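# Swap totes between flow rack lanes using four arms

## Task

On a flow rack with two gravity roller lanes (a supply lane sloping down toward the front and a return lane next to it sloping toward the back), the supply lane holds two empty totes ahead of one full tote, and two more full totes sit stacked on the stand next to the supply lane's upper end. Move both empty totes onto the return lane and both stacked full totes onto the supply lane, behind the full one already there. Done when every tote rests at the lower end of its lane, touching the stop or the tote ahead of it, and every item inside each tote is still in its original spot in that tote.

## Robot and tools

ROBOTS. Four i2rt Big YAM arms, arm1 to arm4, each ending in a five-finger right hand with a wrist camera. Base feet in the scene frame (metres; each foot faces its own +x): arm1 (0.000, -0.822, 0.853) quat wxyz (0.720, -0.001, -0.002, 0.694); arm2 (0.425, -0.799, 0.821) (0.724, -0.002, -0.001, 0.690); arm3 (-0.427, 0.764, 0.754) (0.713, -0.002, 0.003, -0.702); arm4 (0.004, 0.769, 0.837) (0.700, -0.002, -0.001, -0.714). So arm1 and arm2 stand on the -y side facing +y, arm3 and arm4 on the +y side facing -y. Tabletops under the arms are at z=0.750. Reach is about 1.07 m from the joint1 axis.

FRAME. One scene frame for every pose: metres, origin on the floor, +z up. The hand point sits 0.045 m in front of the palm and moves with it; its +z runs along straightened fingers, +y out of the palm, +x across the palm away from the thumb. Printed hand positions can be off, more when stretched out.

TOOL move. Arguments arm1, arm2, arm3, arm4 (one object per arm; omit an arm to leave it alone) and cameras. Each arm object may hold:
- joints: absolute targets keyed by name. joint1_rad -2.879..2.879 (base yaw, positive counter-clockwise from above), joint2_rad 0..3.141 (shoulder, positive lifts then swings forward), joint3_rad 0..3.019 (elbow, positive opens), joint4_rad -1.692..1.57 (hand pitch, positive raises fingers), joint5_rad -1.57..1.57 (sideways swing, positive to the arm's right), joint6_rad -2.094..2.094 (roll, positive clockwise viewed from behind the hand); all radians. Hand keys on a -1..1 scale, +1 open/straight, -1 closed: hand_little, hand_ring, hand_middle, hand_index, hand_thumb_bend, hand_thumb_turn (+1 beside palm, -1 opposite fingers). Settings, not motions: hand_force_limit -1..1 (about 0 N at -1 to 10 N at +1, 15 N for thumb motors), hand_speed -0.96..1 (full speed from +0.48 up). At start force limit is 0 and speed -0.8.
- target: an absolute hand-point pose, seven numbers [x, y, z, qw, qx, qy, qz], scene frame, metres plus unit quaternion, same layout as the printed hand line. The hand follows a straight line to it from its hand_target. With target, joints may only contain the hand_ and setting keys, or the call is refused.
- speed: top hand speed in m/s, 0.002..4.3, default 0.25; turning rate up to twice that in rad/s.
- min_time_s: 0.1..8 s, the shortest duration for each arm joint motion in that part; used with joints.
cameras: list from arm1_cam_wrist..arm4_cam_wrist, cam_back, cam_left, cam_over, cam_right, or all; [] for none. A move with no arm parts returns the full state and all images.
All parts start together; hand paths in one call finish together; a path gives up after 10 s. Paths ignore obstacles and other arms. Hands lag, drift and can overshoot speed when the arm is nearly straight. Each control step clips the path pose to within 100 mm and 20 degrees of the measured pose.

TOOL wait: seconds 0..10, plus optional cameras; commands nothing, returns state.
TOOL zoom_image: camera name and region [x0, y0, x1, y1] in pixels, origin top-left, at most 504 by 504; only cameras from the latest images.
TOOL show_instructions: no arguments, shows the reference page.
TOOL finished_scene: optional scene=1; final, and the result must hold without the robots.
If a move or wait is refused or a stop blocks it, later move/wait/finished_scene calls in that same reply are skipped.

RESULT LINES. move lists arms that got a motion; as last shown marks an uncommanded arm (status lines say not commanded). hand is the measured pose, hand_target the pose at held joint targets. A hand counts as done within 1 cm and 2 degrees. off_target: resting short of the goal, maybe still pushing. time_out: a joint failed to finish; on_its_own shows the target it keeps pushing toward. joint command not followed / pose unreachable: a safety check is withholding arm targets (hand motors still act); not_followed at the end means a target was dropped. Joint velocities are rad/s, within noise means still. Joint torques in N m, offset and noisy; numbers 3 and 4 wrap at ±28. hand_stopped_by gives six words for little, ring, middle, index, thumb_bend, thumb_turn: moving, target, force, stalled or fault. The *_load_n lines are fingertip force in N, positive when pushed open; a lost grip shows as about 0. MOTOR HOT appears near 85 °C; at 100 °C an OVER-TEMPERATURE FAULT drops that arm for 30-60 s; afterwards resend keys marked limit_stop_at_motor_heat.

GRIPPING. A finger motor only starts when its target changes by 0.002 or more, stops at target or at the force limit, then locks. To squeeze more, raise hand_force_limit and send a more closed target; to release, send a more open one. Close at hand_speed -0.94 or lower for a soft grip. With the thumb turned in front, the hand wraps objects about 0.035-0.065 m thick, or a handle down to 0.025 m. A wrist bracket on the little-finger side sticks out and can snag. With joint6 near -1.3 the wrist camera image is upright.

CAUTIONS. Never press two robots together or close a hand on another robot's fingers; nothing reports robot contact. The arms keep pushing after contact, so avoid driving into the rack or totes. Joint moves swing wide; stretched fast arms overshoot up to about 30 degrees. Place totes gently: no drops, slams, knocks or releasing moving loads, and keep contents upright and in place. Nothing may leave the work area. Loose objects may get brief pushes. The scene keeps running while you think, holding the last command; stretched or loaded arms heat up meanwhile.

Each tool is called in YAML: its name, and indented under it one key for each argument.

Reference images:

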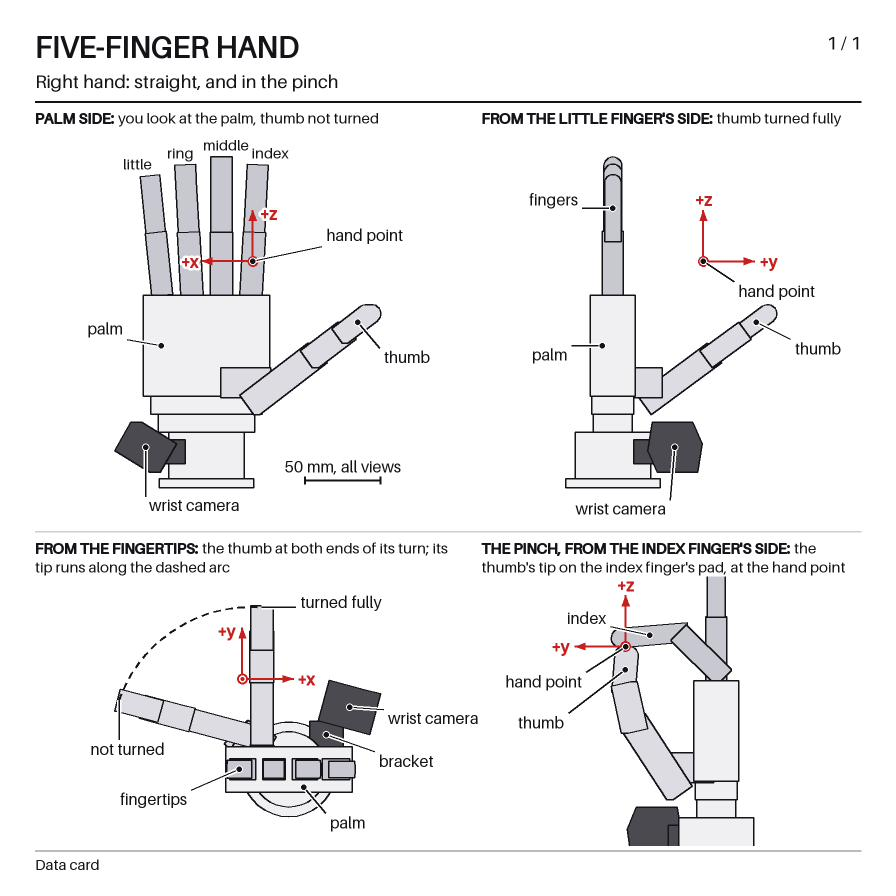

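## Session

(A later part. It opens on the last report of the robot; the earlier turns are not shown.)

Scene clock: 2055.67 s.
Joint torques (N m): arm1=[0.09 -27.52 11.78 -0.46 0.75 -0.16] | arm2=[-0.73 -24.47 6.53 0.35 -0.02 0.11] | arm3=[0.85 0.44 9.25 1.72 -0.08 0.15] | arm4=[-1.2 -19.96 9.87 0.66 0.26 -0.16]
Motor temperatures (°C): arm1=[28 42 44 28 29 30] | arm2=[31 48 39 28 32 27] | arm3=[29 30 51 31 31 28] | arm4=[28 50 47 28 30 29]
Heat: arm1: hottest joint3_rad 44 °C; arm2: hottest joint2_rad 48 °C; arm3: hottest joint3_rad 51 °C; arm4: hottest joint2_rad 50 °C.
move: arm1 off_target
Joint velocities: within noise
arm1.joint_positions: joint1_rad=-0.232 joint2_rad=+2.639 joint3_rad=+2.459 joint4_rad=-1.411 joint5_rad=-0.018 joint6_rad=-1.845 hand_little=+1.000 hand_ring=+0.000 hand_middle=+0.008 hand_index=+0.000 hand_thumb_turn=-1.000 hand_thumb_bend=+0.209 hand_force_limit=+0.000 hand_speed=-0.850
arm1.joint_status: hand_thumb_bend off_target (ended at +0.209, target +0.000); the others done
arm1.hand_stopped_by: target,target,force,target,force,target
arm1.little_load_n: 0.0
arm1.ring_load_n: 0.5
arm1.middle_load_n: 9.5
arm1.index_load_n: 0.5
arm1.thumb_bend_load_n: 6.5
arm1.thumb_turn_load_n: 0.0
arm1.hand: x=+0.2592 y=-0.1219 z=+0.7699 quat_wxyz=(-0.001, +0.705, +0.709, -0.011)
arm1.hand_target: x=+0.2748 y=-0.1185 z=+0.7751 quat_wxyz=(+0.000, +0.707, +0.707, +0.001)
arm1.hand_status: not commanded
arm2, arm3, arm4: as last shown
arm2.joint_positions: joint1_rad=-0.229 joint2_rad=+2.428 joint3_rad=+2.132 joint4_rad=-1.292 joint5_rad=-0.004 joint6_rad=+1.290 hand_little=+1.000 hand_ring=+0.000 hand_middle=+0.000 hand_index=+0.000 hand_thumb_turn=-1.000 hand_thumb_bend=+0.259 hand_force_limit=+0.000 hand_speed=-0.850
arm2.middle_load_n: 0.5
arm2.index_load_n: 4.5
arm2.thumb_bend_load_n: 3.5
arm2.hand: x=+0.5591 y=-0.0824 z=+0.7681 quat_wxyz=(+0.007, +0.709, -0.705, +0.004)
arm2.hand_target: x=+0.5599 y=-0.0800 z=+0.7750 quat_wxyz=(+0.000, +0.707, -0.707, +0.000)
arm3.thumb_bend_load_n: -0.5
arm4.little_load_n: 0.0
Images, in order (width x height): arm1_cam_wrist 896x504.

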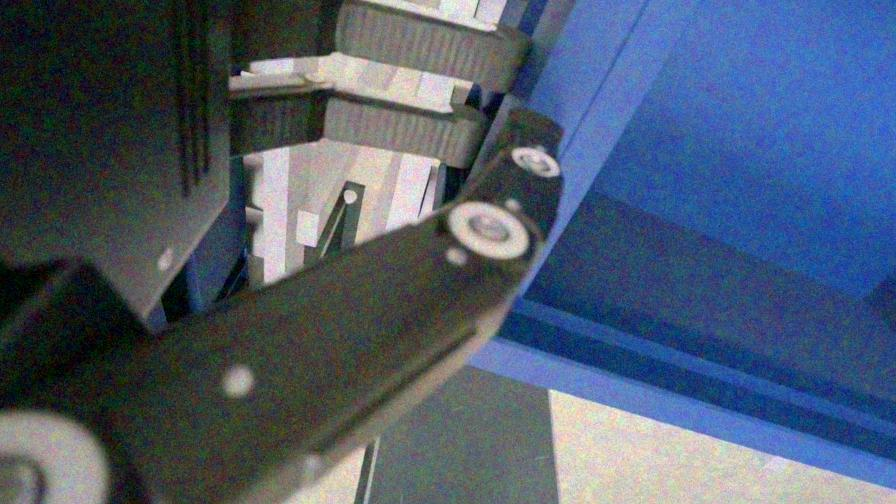

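zoom_image:
  camera: "arm1_cam_wrist"
  region: [400, 0, 750, 250]

Scaled by 1.440.

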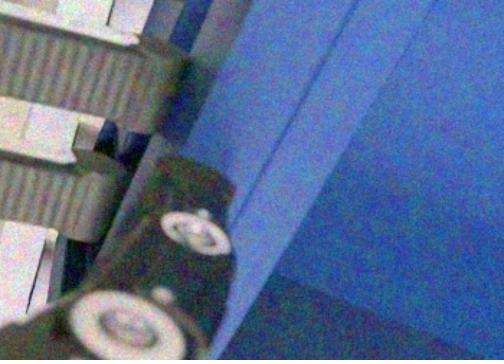

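zoom_image:
  camera: "arm1_cam_wrist"
  region: [230, 100, 500, 330]

Scaled by 1.867.

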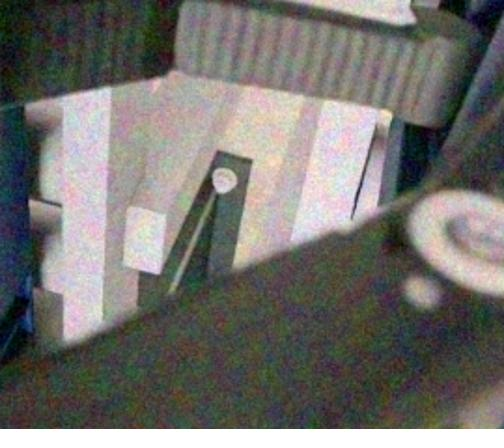

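move:
  arm1: {"joints":{"hand_thumb_bend":1,"hand_ring":0.2,"hand_middle":0.2,"hand_index":0.2,"hand_speed":-0.5}}

move:
  arm1: {"target":[0.245,-0.118,0.775,0,0.7071,0.7071,0],"speed":0.06}

move:
  arm1: {"target":[0.242,-0.118,0.755,0,0.7071,0.7071,0],"speed":0.06}
  cameras: ["arm1_cam_wrist","cam_left"]

zoom_image:
  camera: "arm1_cam_wrist"
  region: [230, 50, 600, 330]

Scene clock: 2097.77 s.
Joint torques (N m): arm1=[0.26 -27.46 11.71 -0.44 0.36 -0.16] | arm2=[-0.56 -24.7 6.48 0.29 -0.03 0.08] | arm3=[0.09 0.21 9.46 1.88 -0.02 0.13] | arm4=[-1.73 -20.37 9.72 0.69 0.26 -0.13]
Motor temperatures (°C): arm1=[28 47 42 28 29 30] | arm2=[31 50 38 28 32 27] | arm3=[29 30 51 31 31 28] | arm4=[28 51 48 28 30 29]
Heat: arm1: hottest joint2_rad 47 °C; arm2: hottest joint2_rad 50 °C; arm3: hottest joint3_rad 51 °C; arm4: hottest joint2_rad 51 °C.
move: arm1 done
Joint velocities: within noise
arm1.joint_positions: joint1_rad=-0.238 joint2_rad=+2.639 joint3_rad=+2.459 joint4_rad=-1.411 joint5_rad=-0.008 joint6_rad=-1.845 hand_little=+1.000 hand_ring=+0.200 hand_middle=+0.200 hand_index=+0.200 hand_thumb_turn=-1.000 hand_thumb_bend=+1.000 hand_force_limit=+0.000 hand_speed=-0.500
arm1.joint_status: all done
arm1.hand_stopped_by: target,target,target,target,target,target
arm1.little_load_n: 0.0
arm1.ring_load_n: 0.0
arm1.middle_load_n: 0.0
arm1.index_load_n: 0.0
arm1.thumb_bend_load_n: -0.5
arm1.thumb_turn_load_n: 0.0
arm1.hand: x=+0.2660 y=-0.1239 z=+0.7711 quat_wxyz=(+0.003, +0.708, +0.706, -0.008)
arm1.hand_target: x=+0.2748 y=-0.1185 z=+0.7751 quat_wxyz=(+0.000, +0.707, +0.707, +0.001)
arm1.hand_status: not commanded
arm2, arm3, arm4: as last shown
arm2.thumb_bend_load_n: 3.0
arm3.thumb_bend_load_n: 0.0
arm3.thumb_turn_load_n: -0.5
pictures: none

Scene clock: 2099.13 s.
Joint torques (N m): arm1=[2.37 -29.57 9.02 -0.09 0.34 0.05] | arm2=[-0.44 -24.7 6.48 0.32 -0.02 0.09] | arm3=[0.79 0.97 9.51 1.63 -0.04 0.21] | arm4=[-1.61 -20.19 9.87 0.73 0.24 -0.16]
Motor temperatures (°C): arm1=[28 47 42 28 29 30] | arm2=[31 50 38 28 32 27] | arm3=[29 30 51 31 31 28] | arm4=[28 51 48 28 30 29]
Heat: arm1: hottest joint2_rad 47 °C; arm2: hottest joint2_rad 50 °C; arm3: hottest joint3_rad 51 °C; arm4: hottest joint2_rad 51 °C.
move: arm1 off_target
Joint velocities: within noise
arm1.joint_positions: joint1_rad=-0.212 joint2_rad=+2.629 joint3_rad=+2.416 joint4_rad=-1.387 joint5_rad=-0.008 joint6_rad=-1.828 hand_little=+1.000 hand_ring=+0.200 hand_middle=+0.200 hand_index=+0.200 hand_thumb_turn=-1.000 hand_thumb_bend=+1.000 hand_force_limit=+0.000 hand_speed=-0.500
arm1.joint_status: not commanded
arm1.hand_stopped_by: target,target,target,target,target,target
arm1.little_load_n: 0.0
arm1.ring_load_n: 0.0
arm1.middle_load_n: 0.0
arm1.index_load_n: 0.0
arm1.thumb_bend_load_n: 0.0
arm1.thumb_turn_load_n: 0.0
arm1.hand: x=+0.2459 y=-0.1241 z=+0.7627 quat_wxyz=(+0.005, +0.704, +0.710, -0.012)
arm1.hand_target: x=+0.2450 y=-0.1182 z=+0.7749 quat_wxyz=(+0.000, +0.707, +0.707, +0.000)
arm1.hand_status: off_target (0.014 m and 1.6 deg from the pose sent, 0.022 m and 1.0 deg at the start)
arm2.joint_positions: joint1_rad=-0.229 joint2_rad=+2.428 joint3_rad=+2.132 joint4_rad=-1.292 joint5_rad=-0.004 joint6_rad=+1.290 hand_little=+1.000 hand_ring=+0.000 hand_middle=+0.000 hand_index=+0.000 hand_thumb_turn=-1.000 hand_thumb_bend=+0.259 hand_force_limit=+0.000 hand_speed=-0.850
arm2.joint_status: not commanded
arm2.hand_stopped_by: target,target,target,target,force,target
arm2.little_load_n: 0.0
arm2.ring_load_n: 0.0
arm2.middle_load_n: 0.5
arm2.index_load_n: 4.5
arm2.thumb_bend_load_n: 3.0
arm2.thumb_turn_load_n: 0.0
arm2.hand: x=+0.5591 y=-0.0824 z=+0.7681 quat_wxyz=(+0.007, +0.709, -0.705, +0.004)
arm2.hand_target: x=+0.5599 y=-0.0800 z=+0.7750 quat_wxyz=(+0.000, +0.707, -0.707, +0.000)
arm2.hand_status: not commanded
arm3.joint_positions: joint1_rad=-0.026 joint2_rad=+0.630 joint3_rad=+1.389 joint4_rad=-1.340 joint5_rad=-0.157 joint6_rad=+1.589 hand_little=+1.000 hand_ring=+1.000 hand_middle=+1.000 hand_index=+1.000 hand_thumb_turn=+1.000 hand_thumb_bend=+1.000 hand_force_limit=+0.000 hand_speed=-0.800
arm3.joint_status: not commanded
arm3.hand_stopped_by: target,target,target,target,target,target
arm3.little_load_n: 0.0
arm3.ring_load_n: 0.0
arm3.middle_load_n: 0.0
arm3.index_load_n: 0.0
arm3.thumb_bend_load_n: 0.0
arm3.thumb_turn_load_n: 0.0
arm3.hand: x=-0.3370 y=+0.4980 z=+1.3101 quat_wxyz=(-0.382, -0.602, -0.639, +0.287)
arm3.hand_target: x=-0.3372 y=+0.5000 z=+1.3192 quat_wxyz=(-0.389, -0.602, -0.634, +0.291)
arm3.hand_status: not commanded
arm4: as last shown
pictures: none

Scene clock: 2100.10 s.
Joint torques (N m): arm1=[1.85 -27.99 8.9 -0.03 0.34 0.04] | arm2=[-0.62 -24.53 6.52 0.34 -0.02 0.1] | arm3=[0.44 0.67 9.5 1.94 0.06 0.17] | arm4=[-1.67 -19.78 9.92 0.69 0.24 -0.17]
Motor temperatures (°C): arm1=[28 47 42 28 29 30] | arm2=[31 50 38 28 32 27] | arm3=[29 30 51 31 31 28] | arm4=[28 51 48 28 30 29]
Heat: arm1: hottest joint2_rad 47 °C; arm2: hottest joint2_rad 50 °C; arm3: hottest joint3_rad 51 °C; arm4: hottest joint2_rad 51 °C.
move: arm1 done
Joint velocities: within noise
arm1.joint_positions: joint1_rad=-0.212 joint2_rad=+2.629 joint3_rad=+2.399 joint4_rad=-1.350 joint5_rad=-0.008 joint6_rad=-1.825 hand_little=+1.000 hand_ring=+0.200 hand_middle=+0.200 hand_index=+0.200 hand_thumb_turn=-1.000 hand_thumb_bend=+1.000 hand_force_limit=+0.000 hand_speed=-0.500
arm1.joint_status: not commanded
arm1.hand_stopped_by: target,target,target,target,target,target
arm1.little_load_n: 0.0
arm1.ring_load_n: 0.0
arm1.middle_load_n: 0.0
arm1.index_load_n: 0.0
arm1.thumb_bend_load_n: 0.0
arm1.thumb_turn_load_n: 0.0
arm1.hand: x=+0.2467 y=-0.1208 z=+0.7558 quat_wxyz=(+0.000, +0.706, +0.708, -0.004)
arm1.hand_target: x=+0.2421 y=-0.1181 z=+0.7550 quat_wxyz=(+0.000, +0.707, +0.707, +0.000)
arm1.hand_status: done (0.006 m and 0.5 deg from the pose sent, 0.011 m and 1.6 deg at the start)
arm2, arm3, arm4: as last shown
arm2.index_load_n: 4.0
arm3.thumb_bend_load_n: -0.5
Images, in order (width x height): arm1_cam_wrist 896x504, cam_left 896x504.

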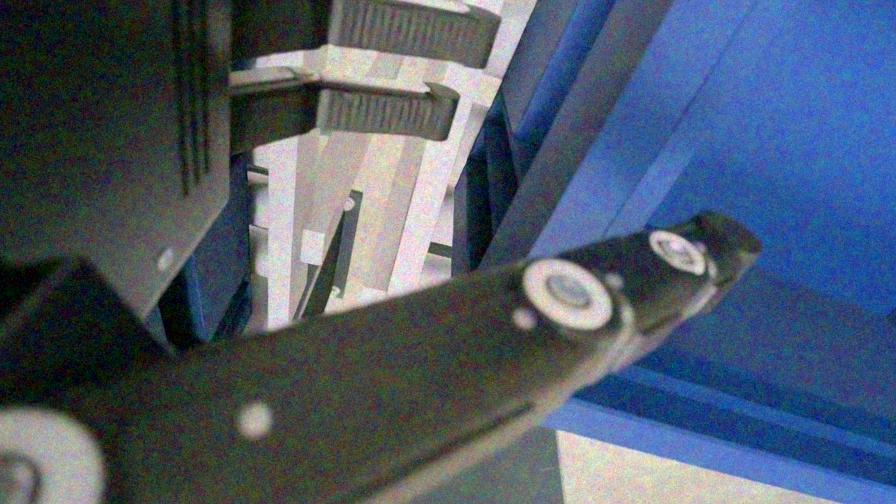

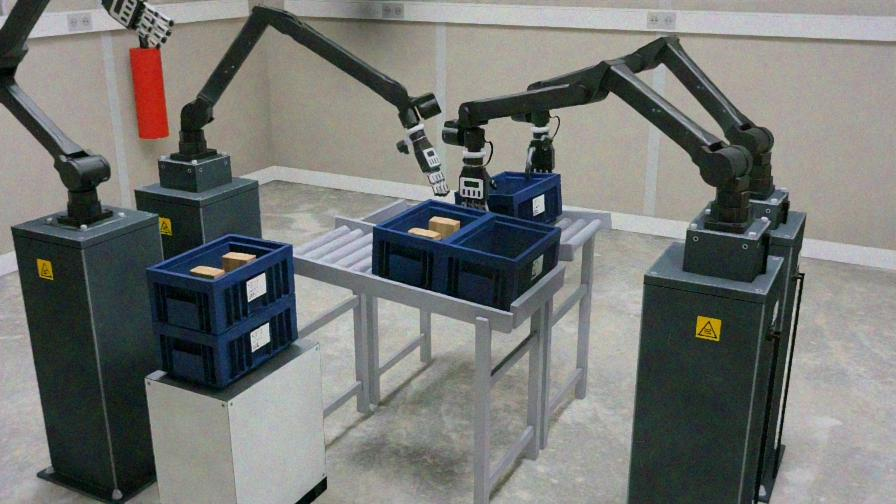

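Scaled by 1.362.

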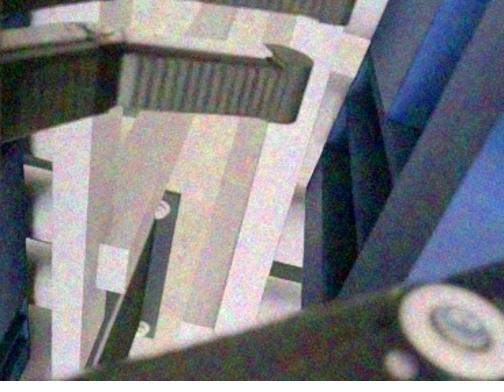

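move:
  arm1: {"target":[0.275,-0.118,0.757,0,0.7071,0.7071,0],"speed":0.05}

move:
  arm1: {"joints":{"hand_ring":0.0,"hand_middle":0.0,"hand_index":0.0,"hand_thumb_bend":0,"hand_speed":-0.87,"hand_force_limit":0}}
  cameras: ["arm1_cam_wrist","cam_over"]

Scene clock: 2150.93 s.
Joint torques (N m): arm1=[0.38 -26.17 12.49 -0.7 0.34 -0.17] | arm2=[-0.56 -24.64 6.5 0.35 -0.02 0.09] | arm3=[0.79 0.85 9.58 1.8 -0.01 0.16] | arm4=[-1.85 -20.42 9.84 0.64 0.26 -0.14]
Motor temperatures (°C): arm1=[28 45 42 28 29 30] | arm2=[31 51 37 28 32 27] | arm3=[29 30 51 31 31 28] | arm4=[28 51 48 28 30 29]
Heat: arm1: hottest joint2_rad 45 °C; arm2: hottest joint2_rad 51 °C; arm3: hottest joint3_rad 51 °C; arm4: hottest joint2_rad 51 °C.
move: arm1 done
Joint velocities: within noise
arm1.joint_positions: joint1_rad=-0.238 joint2_rad=+2.642 joint3_rad=+2.439 joint4_rad=-1.374 joint5_rad=-0.008 joint6_rad=-1.844 hand_little=+1.000 hand_ring=+0.200 hand_middle=+0.200 hand_index=+0.200 hand_thumb_turn=-1.000 hand_thumb_bend=+1.000 hand_force_limit=+0.000 hand_speed=-0.500
arm1.joint_status: not commanded
arm1.hand_stopped_by: target,target,target,target,target,target
arm1.little_load_n: 0.0
arm1.ring_load_n: 0.0
arm1.middle_load_n: 0.0
arm1.index_load_n: 0.0
arm1.thumb_bend_load_n: 0.0
arm1.thumb_turn_load_n: 0.0
arm1.hand: x=+0.2664 y=-0.1216 z=+0.7611 quat_wxyz=(-0.001, +0.708, +0.706, -0.002)
arm1.hand_target: x=+0.2748 y=-0.1184 z=+0.7570 quat_wxyz=(+0.000, +0.707, +0.707, +0.001)
arm1.hand_status: done (0.010 m and 0.3 deg from the pose sent, 0.029 m and 0.5 deg at the start)
arm2, arm3, arm4: as last shown
arm2.index_load_n: 4.5
arm3.thumb_bend_load_n: 0.0
arm3.thumb_turn_load_n: -0.5
arm4.thumb_turn_load_n: -0.5
pictures: none

Scene clock: 2155.17 s.
Joint torques (N m): arm1=[0.38 -27.4 12.41 -0.7 0.66 -0.17] | arm2=[-0.5 -24.7 6.45 0.38 -0.04 0.08] | arm3=[0.73 1.32 9.42 1.74 0.03 0.14] | arm4=[-2.08 -19.55 9.8 0.61 0.23 -0.15]
Motor temperatures (°C): arm1=[28 44 42 28 29 30] | arm2=[31 51 37 28 32 27] | arm3=[29 30 51 31 31 28] | arm4=[28 51 48 28 30 29]
Heat: arm1: hottest joint2_rad 44 °C; arm2: hottest joint2_rad 51 °C; arm3: hottest joint3_rad 51 °C; arm4: hottest joint2_rad 51 °C.
move: arm1 off_target
Joint velocities: within noise
arm1.joint_positions: joint1_rad=-0.235 joint2_rad=+2.656 joint3_rad=+2.440 joint4_rad=-1.374 joint5_rad=-0.016 joint6_rad=-1.844 hand_little=+1.000 hand_ring=+0.000 hand_middle=+0.000 hand_index=+0.001 hand_thumb_turn=-1.000 hand_thumb_bend=+0.532 hand_force_limit=+0.000 hand_speed=-0.870
arm1.joint_status: hand_thumb_bend off_target (ended at +0.532, target +0.000); the others done
arm1.hand_stopped_by: target,target,target,target,force,target
arm1.little_load_n: 0.0
arm1.ring_load_n: 0.0
arm1.middle_load_n: 0.0
arm1.index_load_n: 7.5
arm1.thumb_bend_load_n: 7.5
arm1.thumb_turn_load_n: 0.0
arm1.hand: x=+0.2619 y=-0.1234 z=+0.7505 quat_wxyz=(-0.001, +0.707, +0.707, -0.011)
arm1.hand_target: x=+0.2748 y=-0.1183 z=+0.7572 quat_wxyz=(+0.000, +0.707, +0.707, +0.001)
arm1.hand_status: not commanded
arm2, arm3, arm4: as last shown
arm2.index_load_n: 4.0
arm2.hand_target: x=+0.5598 y=-0.0800 z=+0.7749 quat_wxyz=(+0.000, +0.707, -0.707, +0.000)
arm3.thumb_turn_load_n: 0.0
arm4.little_load_n: 0.5
arm4.thumb_turn_load_n: 0.0
Images, in order (width x height): arm1_cam_wrist 896x504, cam_over 896x504.

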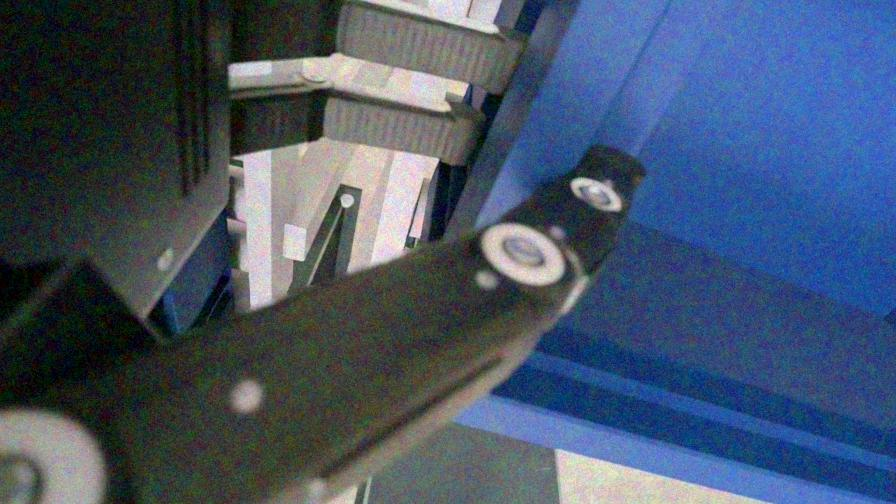

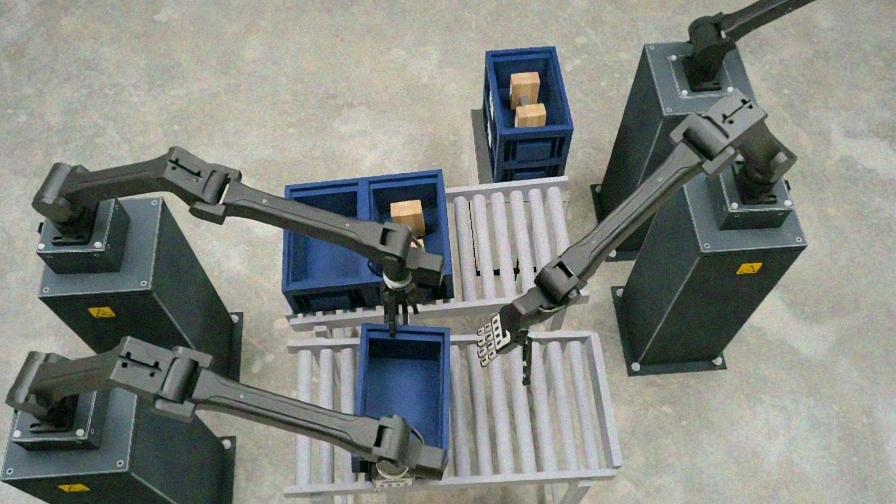

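move:
  arm1: {"target":[0.277,-0.119,0.785,0,0.7071,0.7071,0],"speed":0.05}
  arm2: {"target":[0.562,-0.079,0.803,0,0.7071,-0.7071,0],"speed":0.05}
  cameras: ["arm1_cam_wrist","cam_over","arm4_cam_wrist","cam_right"]

Scene clock: 2169.07 s.
Joint torques (N m): arm1=[0.21 -30.04 12.86 -0.87 0.66 -0.19] | arm2=[-0.62 -25.82 8.7 -0.75 -0.03 0.05] | arm3=[0.67 0.26 9.32 1.59 0.01 0.1] | arm4=[-1.44 -19.84 9.85 0.44 0.24 -0.14]
Motor temperatures (°C): arm1=[28 44 44 28 29 30] | arm2=[31 51 37 28 32 27] | arm3=[29 30 51 31 31 28] | arm4=[28 51 48 28 30 29]
Heat: arm1: hottest joint2_rad 44 °C; arm2: hottest joint2_rad 51 °C; arm3: hottest joint3_rad 51 °C; arm4: hottest joint2_rad 51 °C.
move: arm1 off_target; arm2 off_target
Joint velocities: within noise
arm1.joint_positions: joint1_rad=-0.236 joint2_rad=+2.656 joint3_rad=+2.443 joint4_rad=-1.415 joint5_rad=-0.015 joint6_rad=-1.844 hand_little=+1.000 hand_ring=+0.000 hand_middle=+0.000 hand_index=+0.001 hand_thumb_turn=-1.000 hand_thumb_bend=+0.532 hand_force_limit=+0.000 hand_speed=-0.870
arm1.joint_status: not commanded
arm1.hand_stopped_by: target,target,target,target,force,target
arm1.little_load_n: 0.0
arm1.ring_load_n: 0.0
arm1.middle_load_n: 0.0
arm1.index_load_n: 6.0
arm1.thumb_bend_load_n: 3.0
arm1.thumb_turn_load_n: 1.5
arm1.hand: x=+0.2603 y=-0.1330 z=+0.7528 quat_wxyz=(+0.009, +0.707, +0.706, -0.026)
arm1.hand_target: x=+0.2766 y=-0.1205 z=+0.7853 quat_wxyz=(+0.000, +0.707, +0.707, +0.000)
arm1.hand_status: off_target (0.039 m and 3.2 deg from the pose sent, 0.038 m and 1.2 deg at the start)
arm2.joint_positions: joint1_rad=-0.229 joint2_rad=+2.421 joint3_rad=+2.132 joint4_rad=-1.322 joint5_rad=-0.004 joint6_rad=+1.290 hand_little=+1.000 hand_ring=+0.000 hand_middle=+0.001 hand_index=+0.000 hand_thumb_turn=-1.000 hand_thumb_bend=+0.259 hand_force_limit=+0.000 hand_speed=-0.850
arm2.joint_status: not commanded
arm2.hand_stopped_by: target,target,target,target,force,target
arm2.little_load_n: 0.0
arm2.ring_load_n: 0.0
arm2.middle_load_n: 2.5
arm2.index_load_n: 2.5
arm2.thumb_bend_load_n: 2.5
arm2.thumb_turn_load_n: 0.0
arm2.hand: x=+0.5572 y=-0.0891 z=+0.7727 quat_wxyz=(+0.017, +0.709, -0.705, +0.010)
arm2.hand_target: x=+0.5617 y=-0.0796 z=+0.8029 quat_wxyz=(+0.000, +0.707, -0.707, +0.000)
arm2.hand_status: off_target (0.032 m and 2.3 deg from the pose sent, 0.035 m and 1.0 deg at the start)
arm3, arm4: as last shown
arm3.thumb_turn_load_n: -0.5
arm4.little_load_n: 0.0
pictures: arm1_cam_wrist, arm4_cam_wrist, cam_over, cam_right
Images, in order (width x height): arm1_cam_wrist 896x504, arm4_cam_wrist 896x504, cam_over 896x504, cam_right 896x504.

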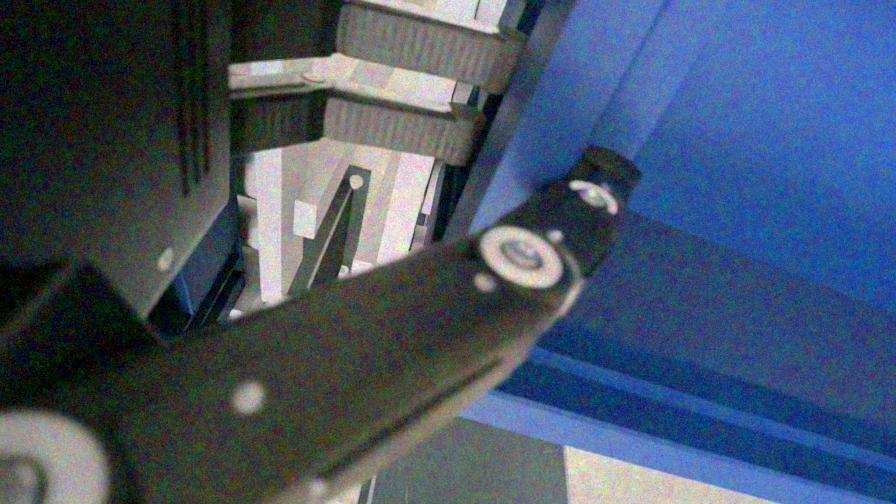

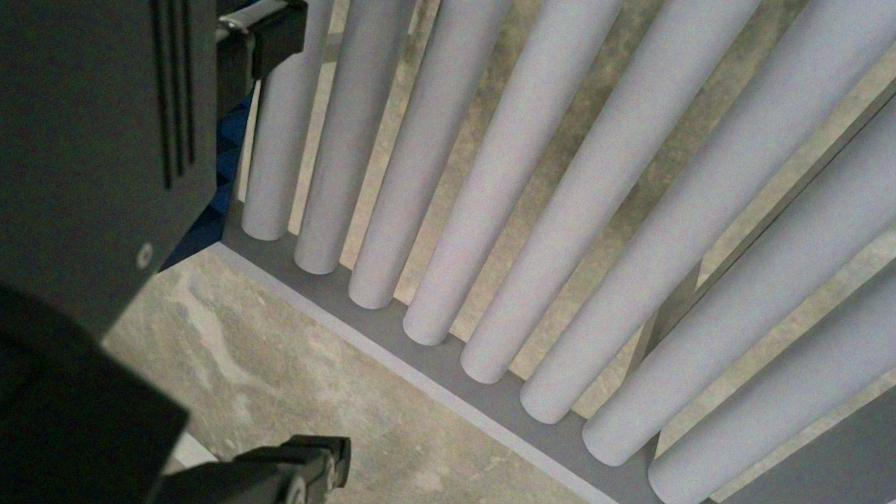

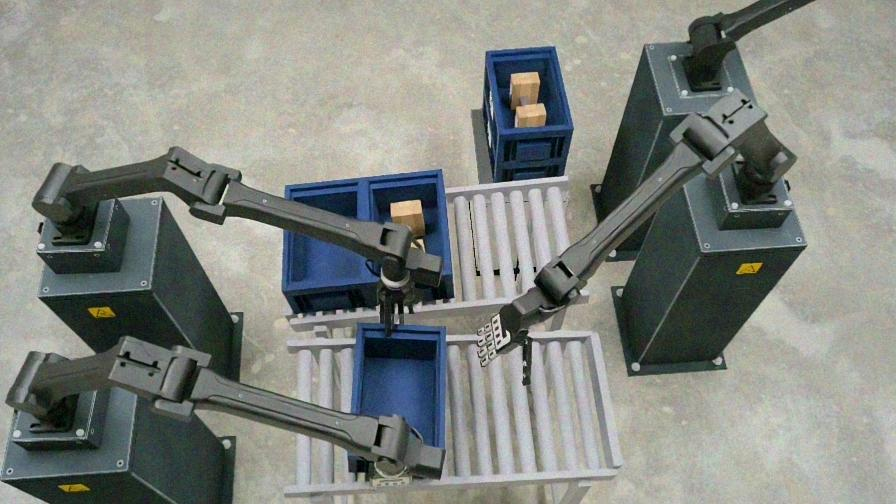

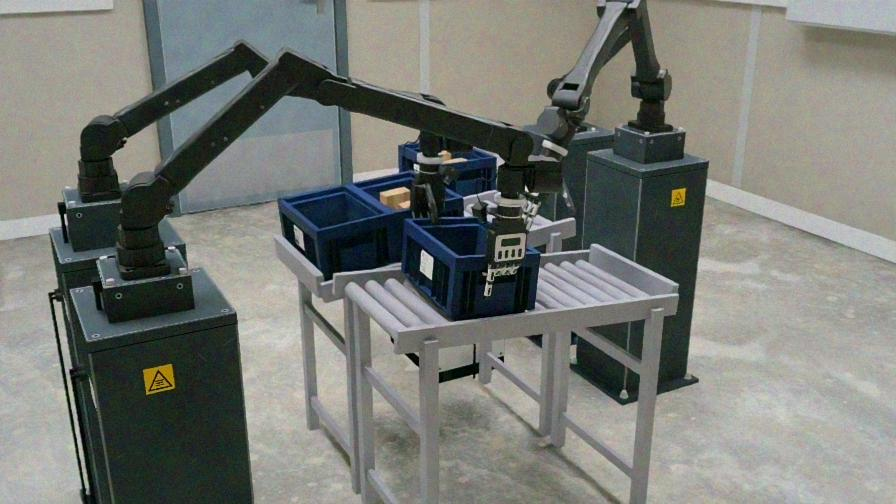

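zoom_image:
  camera: "cam_over"
  region: [280, 310, 480, 504]

zoom_image:
  camera: "cam_right"
  region: [380, 180, 600, 340]

zoom_image:
  camera: "arm1_cam_wrist"
  region: [350, 100, 550, 270]

Scaled by 2.520.

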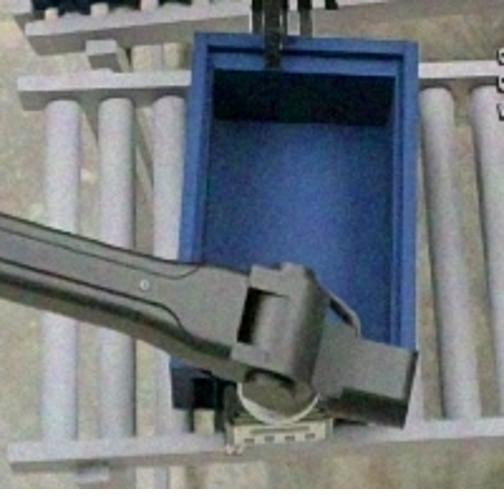

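Scaled by 2.291.

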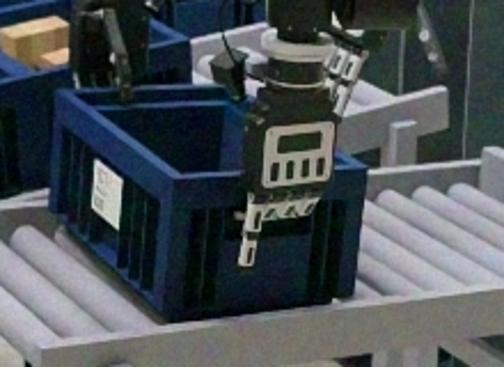

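Scaled by 2.520.

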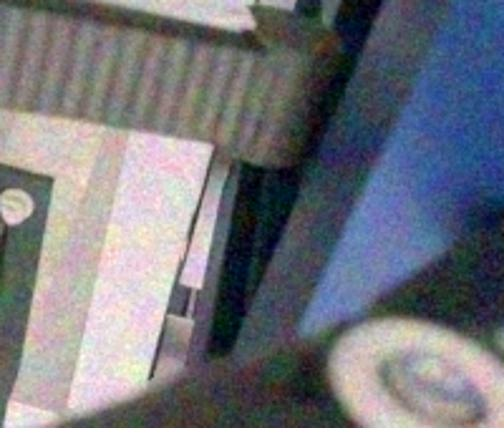

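move:
  arm1: {"target":[0.277,-0.135,0.795,0,0.7071,0.7071,0],"speed":0.05}
  arm2: {"target":[0.562,-0.057,0.811,0,0.7071,-0.7071,0],"speed":0.05}
  cameras: ["cam_over","cam_right"]

zoom_image:
  camera: "cam_over"
  region: [280, 310, 480, 504]

Scene clock: 2202.17 s.
Joint torques (N m): arm1=[0.56 -30.97 9.7 -0.06 0.49 -0.15] | arm2=[-0.15 -23.77 10.99 -0.69 -0.1 0.11] | arm3=[0.32 0.85 9.44 1.78 0.02 0.13] | arm4=[-1.85 -20.37 9.84 0.73 0.23 -0.12]
Motor temperatures (°C): arm1=[28 44 44 28 29 30] | arm2=[31 50 39 28 32 27] | arm3=[29 30 51 31 31 28] | arm4=[28 51 48 28 30 29]
Heat: arm1: hottest joint2_rad 44 °C; arm2: hottest joint2_rad 50 °C; arm3: hottest joint3_rad 51 °C; arm4: hottest joint2_rad 51 °C.
move: arm1 off_target; arm2 off_target
Joint velocities: within noise
arm1.joint_positions: joint1_rad=-0.246 joint2_rad=+2.593 joint3_rad=+2.347 joint4_rad=-1.386 joint5_rad=-0.011 joint6_rad=-1.854 hand_little=+1.000 hand_ring=+0.000 hand_middle=+0.000 hand_index=+0.000 hand_thumb_turn=-1.000 hand_thumb_bend=+0.531 hand_force_limit=+0.000 hand_speed=-0.870
arm1.joint_status: not commanded
arm1.hand_stopped_by: target,target,target,target,force,target
arm1.little_load_n: 0.0
arm1.ring_load_n: 0.0
arm1.middle_load_n: 5.0
arm1.index_load_n: 0.0
arm1.thumb_bend_load_n: 0.0
arm1.thumb_turn_load_n: 0.0
arm1.hand: x=+0.2646 y=-0.1465 z=+0.7642 quat_wxyz=(+0.011, +0.707, +0.706, -0.027)
arm1.hand_target: x=+0.2768 y=-0.1357 z=+0.7952 quat_wxyz=(+0.000, +0.707, +0.707, +0.000)
arm1.hand_status: off_target (0.035 m and 3.3 deg from the pose sent, 0.045 m and 3.2 deg at the start)
arm2.joint_positions: joint1_rad=-0.229 joint2_rad=+2.460 joint3_rad=+2.259 joint4_rad=-1.407 joint5_rad=-0.003 joint6_rad=+1.294 hand_little=+1.000 hand_ring=+0.000 hand_middle=+0.000 hand_index=+0.000 hand_thumb_turn=-1.000 hand_thumb_bend=+0.258 hand_force_limit=+0.000 hand_speed=-0.850
arm2.joint_status: not commanded
arm2.hand_stopped_by: target,target,target,target,force,target
arm2.little_load_n: 0.0
arm2.ring_load_n: 1.0
arm2.middle_load_n: 0.5
arm2.index_load_n: 1.5
arm2.thumb_bend_load_n: 0.0
arm2.thumb_turn_load_n: 0.0
arm2.hand: x=+0.5621 y=-0.0728 z=+0.7923 quat_wxyz=(+0.015, +0.707, -0.707, +0.010)
arm2.hand_target: x=+0.5617 y=-0.0580 z=+0.8112 quat_wxyz=(+0.000, +0.707, -0.707, +0.000)
arm2.hand_status: off_target (0.024 m and 2.1 deg from the pose sent, 0.050 m and 2.3 deg at the start)
arm3: as last shown
arm3.little_load_n: -0.5
arm3.index_load_n: -0.5
arm3.thumb_turn_load_n: 0.0
arm4.joint_positions: joint1_rad=+0.566 joint2_rad=+2.209 joint3_rad=+1.638 joint4_rad=-0.548 joint5_rad=+0.255 joint6_rad=+0.483 hand_little=+1.000 hand_ring=+1.000 hand_middle=+1.000 hand_index=+1.000 hand_thumb_turn=+1.000 hand_thumb_bend=+1.000 hand_force_limit=+0.000 hand_speed=-0.800
arm4.joint_status: not commanded
arm4.hand_stopped_by: target,target,target,target,target,target
arm4.little_load_n: 0.0
arm4.ring_load_n: 0.0
arm4.middle_load_n: 0.0
arm4.index_load_n: 0.0
arm4.thumb_bend_load_n: 0.0
arm4.thumb_turn_load_n: 0.0
arm4.hand: x=+0.3753 y=+0.1650 z=+0.7623 quat_wxyz=(-0.001, +0.002, -0.966, +0.257)
arm4.hand_target: x=+0.3744 y=+0.1507 z=+0.7582 quat_wxyz=(+0.000, +0.000, -0.966, +0.259)
arm4.hand_status: not commanded
Images, in order (width x height): cam_over 896x504, cam_right 896x504.

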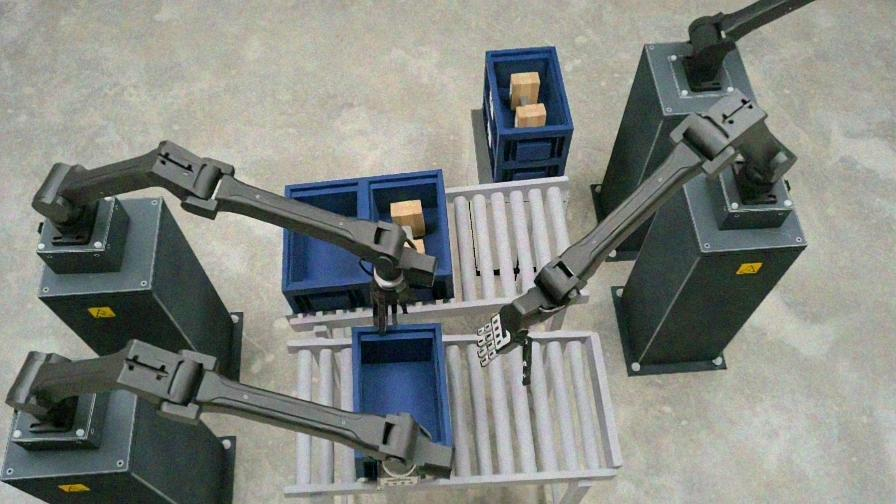

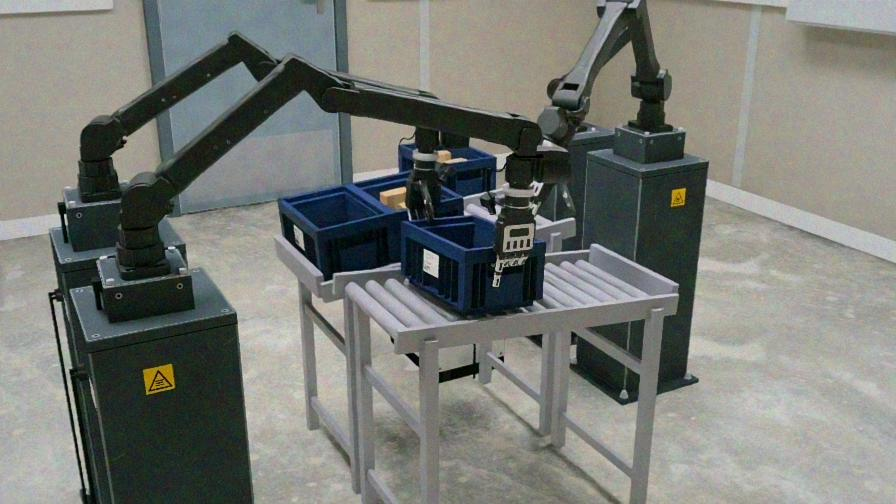

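Scaled by 2.520.

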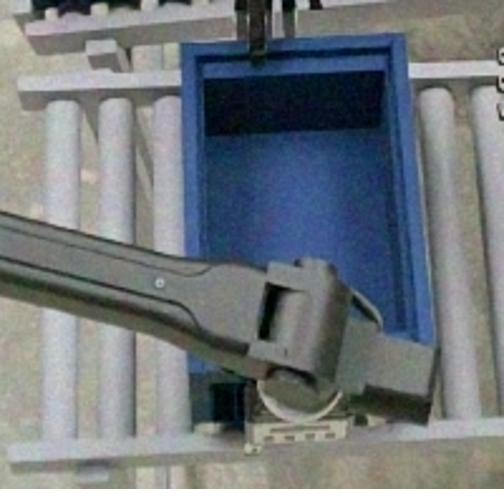

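move:
  arm1: {"target":[0.277,-0.133,0.765,0,0.7071,0.7071,0],"speed":0.04}
  arm2: {"target":[0.562,-0.060,0.776,0,0.7071,-0.7071,0],"speed":0.047}
  cameras: ["cam_over","cam_right","arm1_cam_wrist"]

zoom_image:
  camera: "cam_over"
  region: [280, 310, 480, 504]

Scene clock: 2209.90 s.
Joint torques (N m): arm1=[0.62 -27.63 9.92 0.03 0.47 -0.15] | arm2=[-0.09 -23.41 7.19 0.34 -0.13 0.08] | arm3=[0.62 -0.03 9.51 1.7 -0.02 0.15] | arm4=[-1.96 -20.07 9.95 0.58 0.26 -0.14]
Motor temperatures (°C): arm1=[28 46 44 28 29 30] | arm2=[31 50 39 28 32 27] | arm3=[29 30 51 31 31 28] | arm4=[28 51 48 28 30 29]
Heat: arm1: hottest joint2_rad 46 °C; arm2: hottest joint2_rad 50 °C; arm3: hottest joint3_rad 51 °C; arm4: hottest joint2_rad 51 °C.
move: arm1 off_target; arm2 done
Joint velocities: within noise
arm1.joint_positions: joint1_rad=-0.246 joint2_rad=+2.593 joint3_rad=+2.344 joint4_rad=-1.345 joint5_rad=-0.011 joint6_rad=-1.854 hand_little=+1.000 hand_ring=+0.000 hand_middle=+0.000 hand_index=+0.000 hand_thumb_turn=-1.000 hand_thumb_bend=+0.531 hand_force_limit=+0.000 hand_speed=-0.870
arm1.joint_status: not commanded
arm1.hand_stopped_by: target,target,target,target,force,target
arm1.little_load_n: 0.0
arm1.ring_load_n: 0.5
arm1.middle_load_n: 3.5
arm1.index_load_n: 0.0
arm1.thumb_bend_load_n: -0.5
arm1.thumb_turn_load_n: 0.0
arm1.hand: x=+0.2673 y=-0.1374 z=+0.7621 quat_wxyz=(+0.002, +0.707, +0.707, -0.011)
arm1.hand_target: x=+0.2769 y=-0.1332 z=+0.7652 quat_wxyz=(+0.000, +0.707, +0.707, +0.000)
arm1.hand_status: off_target (0.011 m and 1.3 deg from the pose sent, 0.018 m and 3.4 deg at the start)
arm2.joint_positions: joint1_rad=-0.229 joint2_rad=+2.474 joint3_rad=+2.259 joint4_rad=-1.357 joint5_rad=-0.002 joint6_rad=+1.295 hand_little=+1.000 hand_ring=+0.000 hand_middle=+0.000 hand_index=+0.000 hand_thumb_turn=-1.000 hand_thumb_bend=+0.258 hand_force_limit=+0.000 hand_speed=-0.850
arm2.joint_status: not commanded
arm2.hand_stopped_by: target,target,target,target,force,target
arm2.little_load_n: 0.0
arm2.ring_load_n: 0.5
arm2.middle_load_n: 0.0
arm2.index_load_n: 3.5
arm2.thumb_bend_load_n: -1.0
arm2.thumb_turn_load_n: 0.0
arm2.hand: x=+0.5653 y=-0.0622 z=+0.7825 quat_wxyz=(+0.000, +0.707, -0.707, +0.002)
arm2.hand_target: x=+0.5619 y=-0.0600 z=+0.7762 quat_wxyz=(+0.000, +0.707, -0.707, +0.000)
arm2.hand_status: done (0.008 m and 0.2 deg from the pose sent, 0.021 m and 2.1 deg at the start)
arm3, arm4: as last shown
arm3.little_load_n: 0.0
arm3.index_load_n: 0.0
pictures: arm1_cam_wrist, cam_over, cam_right
Images, in order (width x height): arm1_cam_wrist 896x504, cam_over 896x504, cam_right 896x504.

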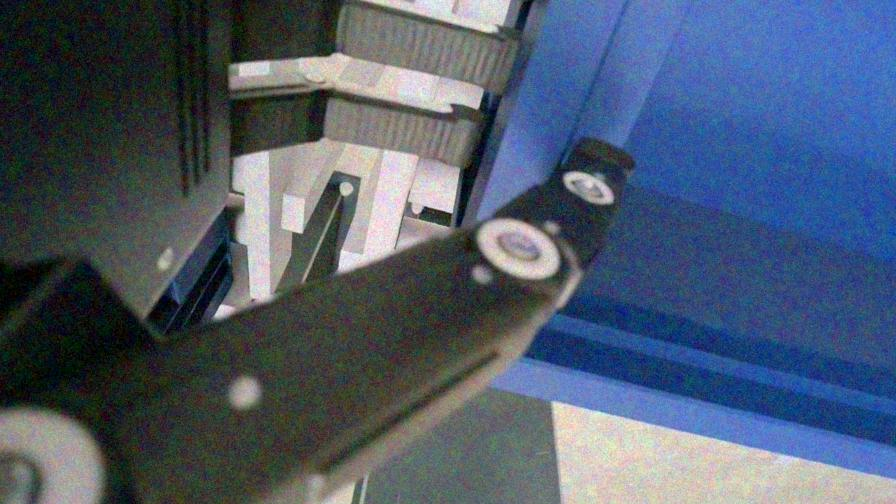

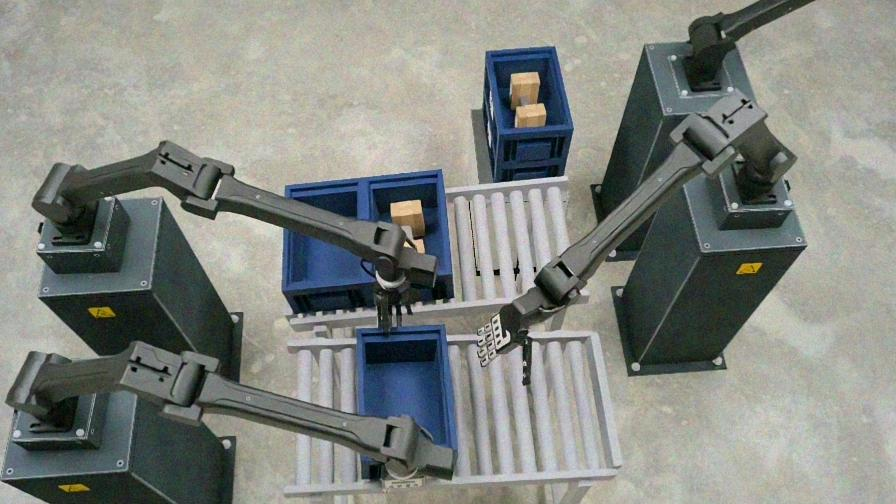

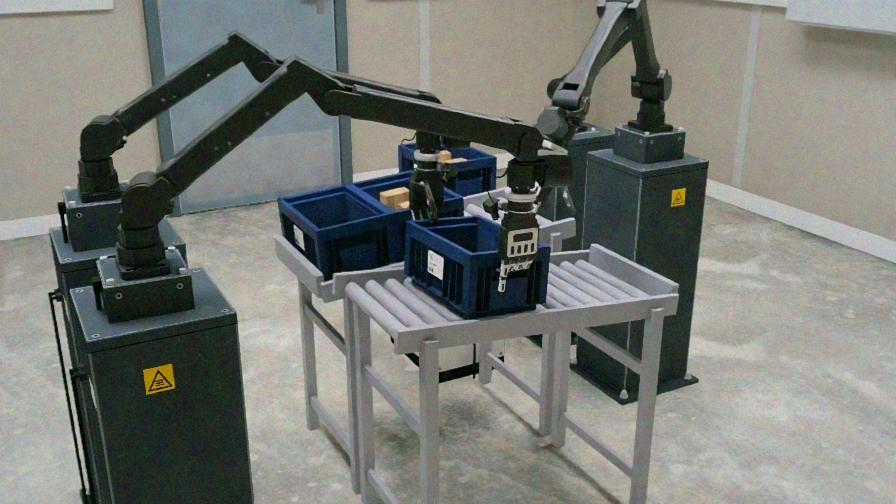

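Scaled by 2.520.

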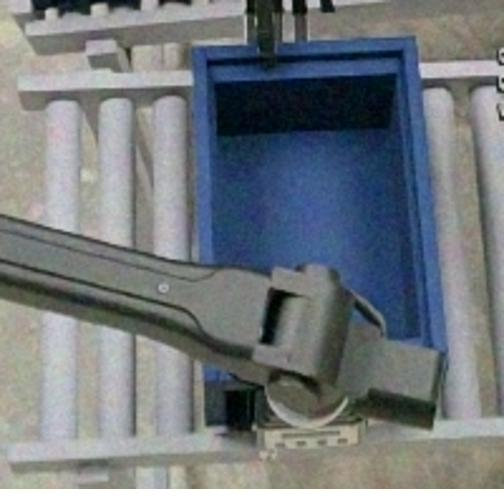

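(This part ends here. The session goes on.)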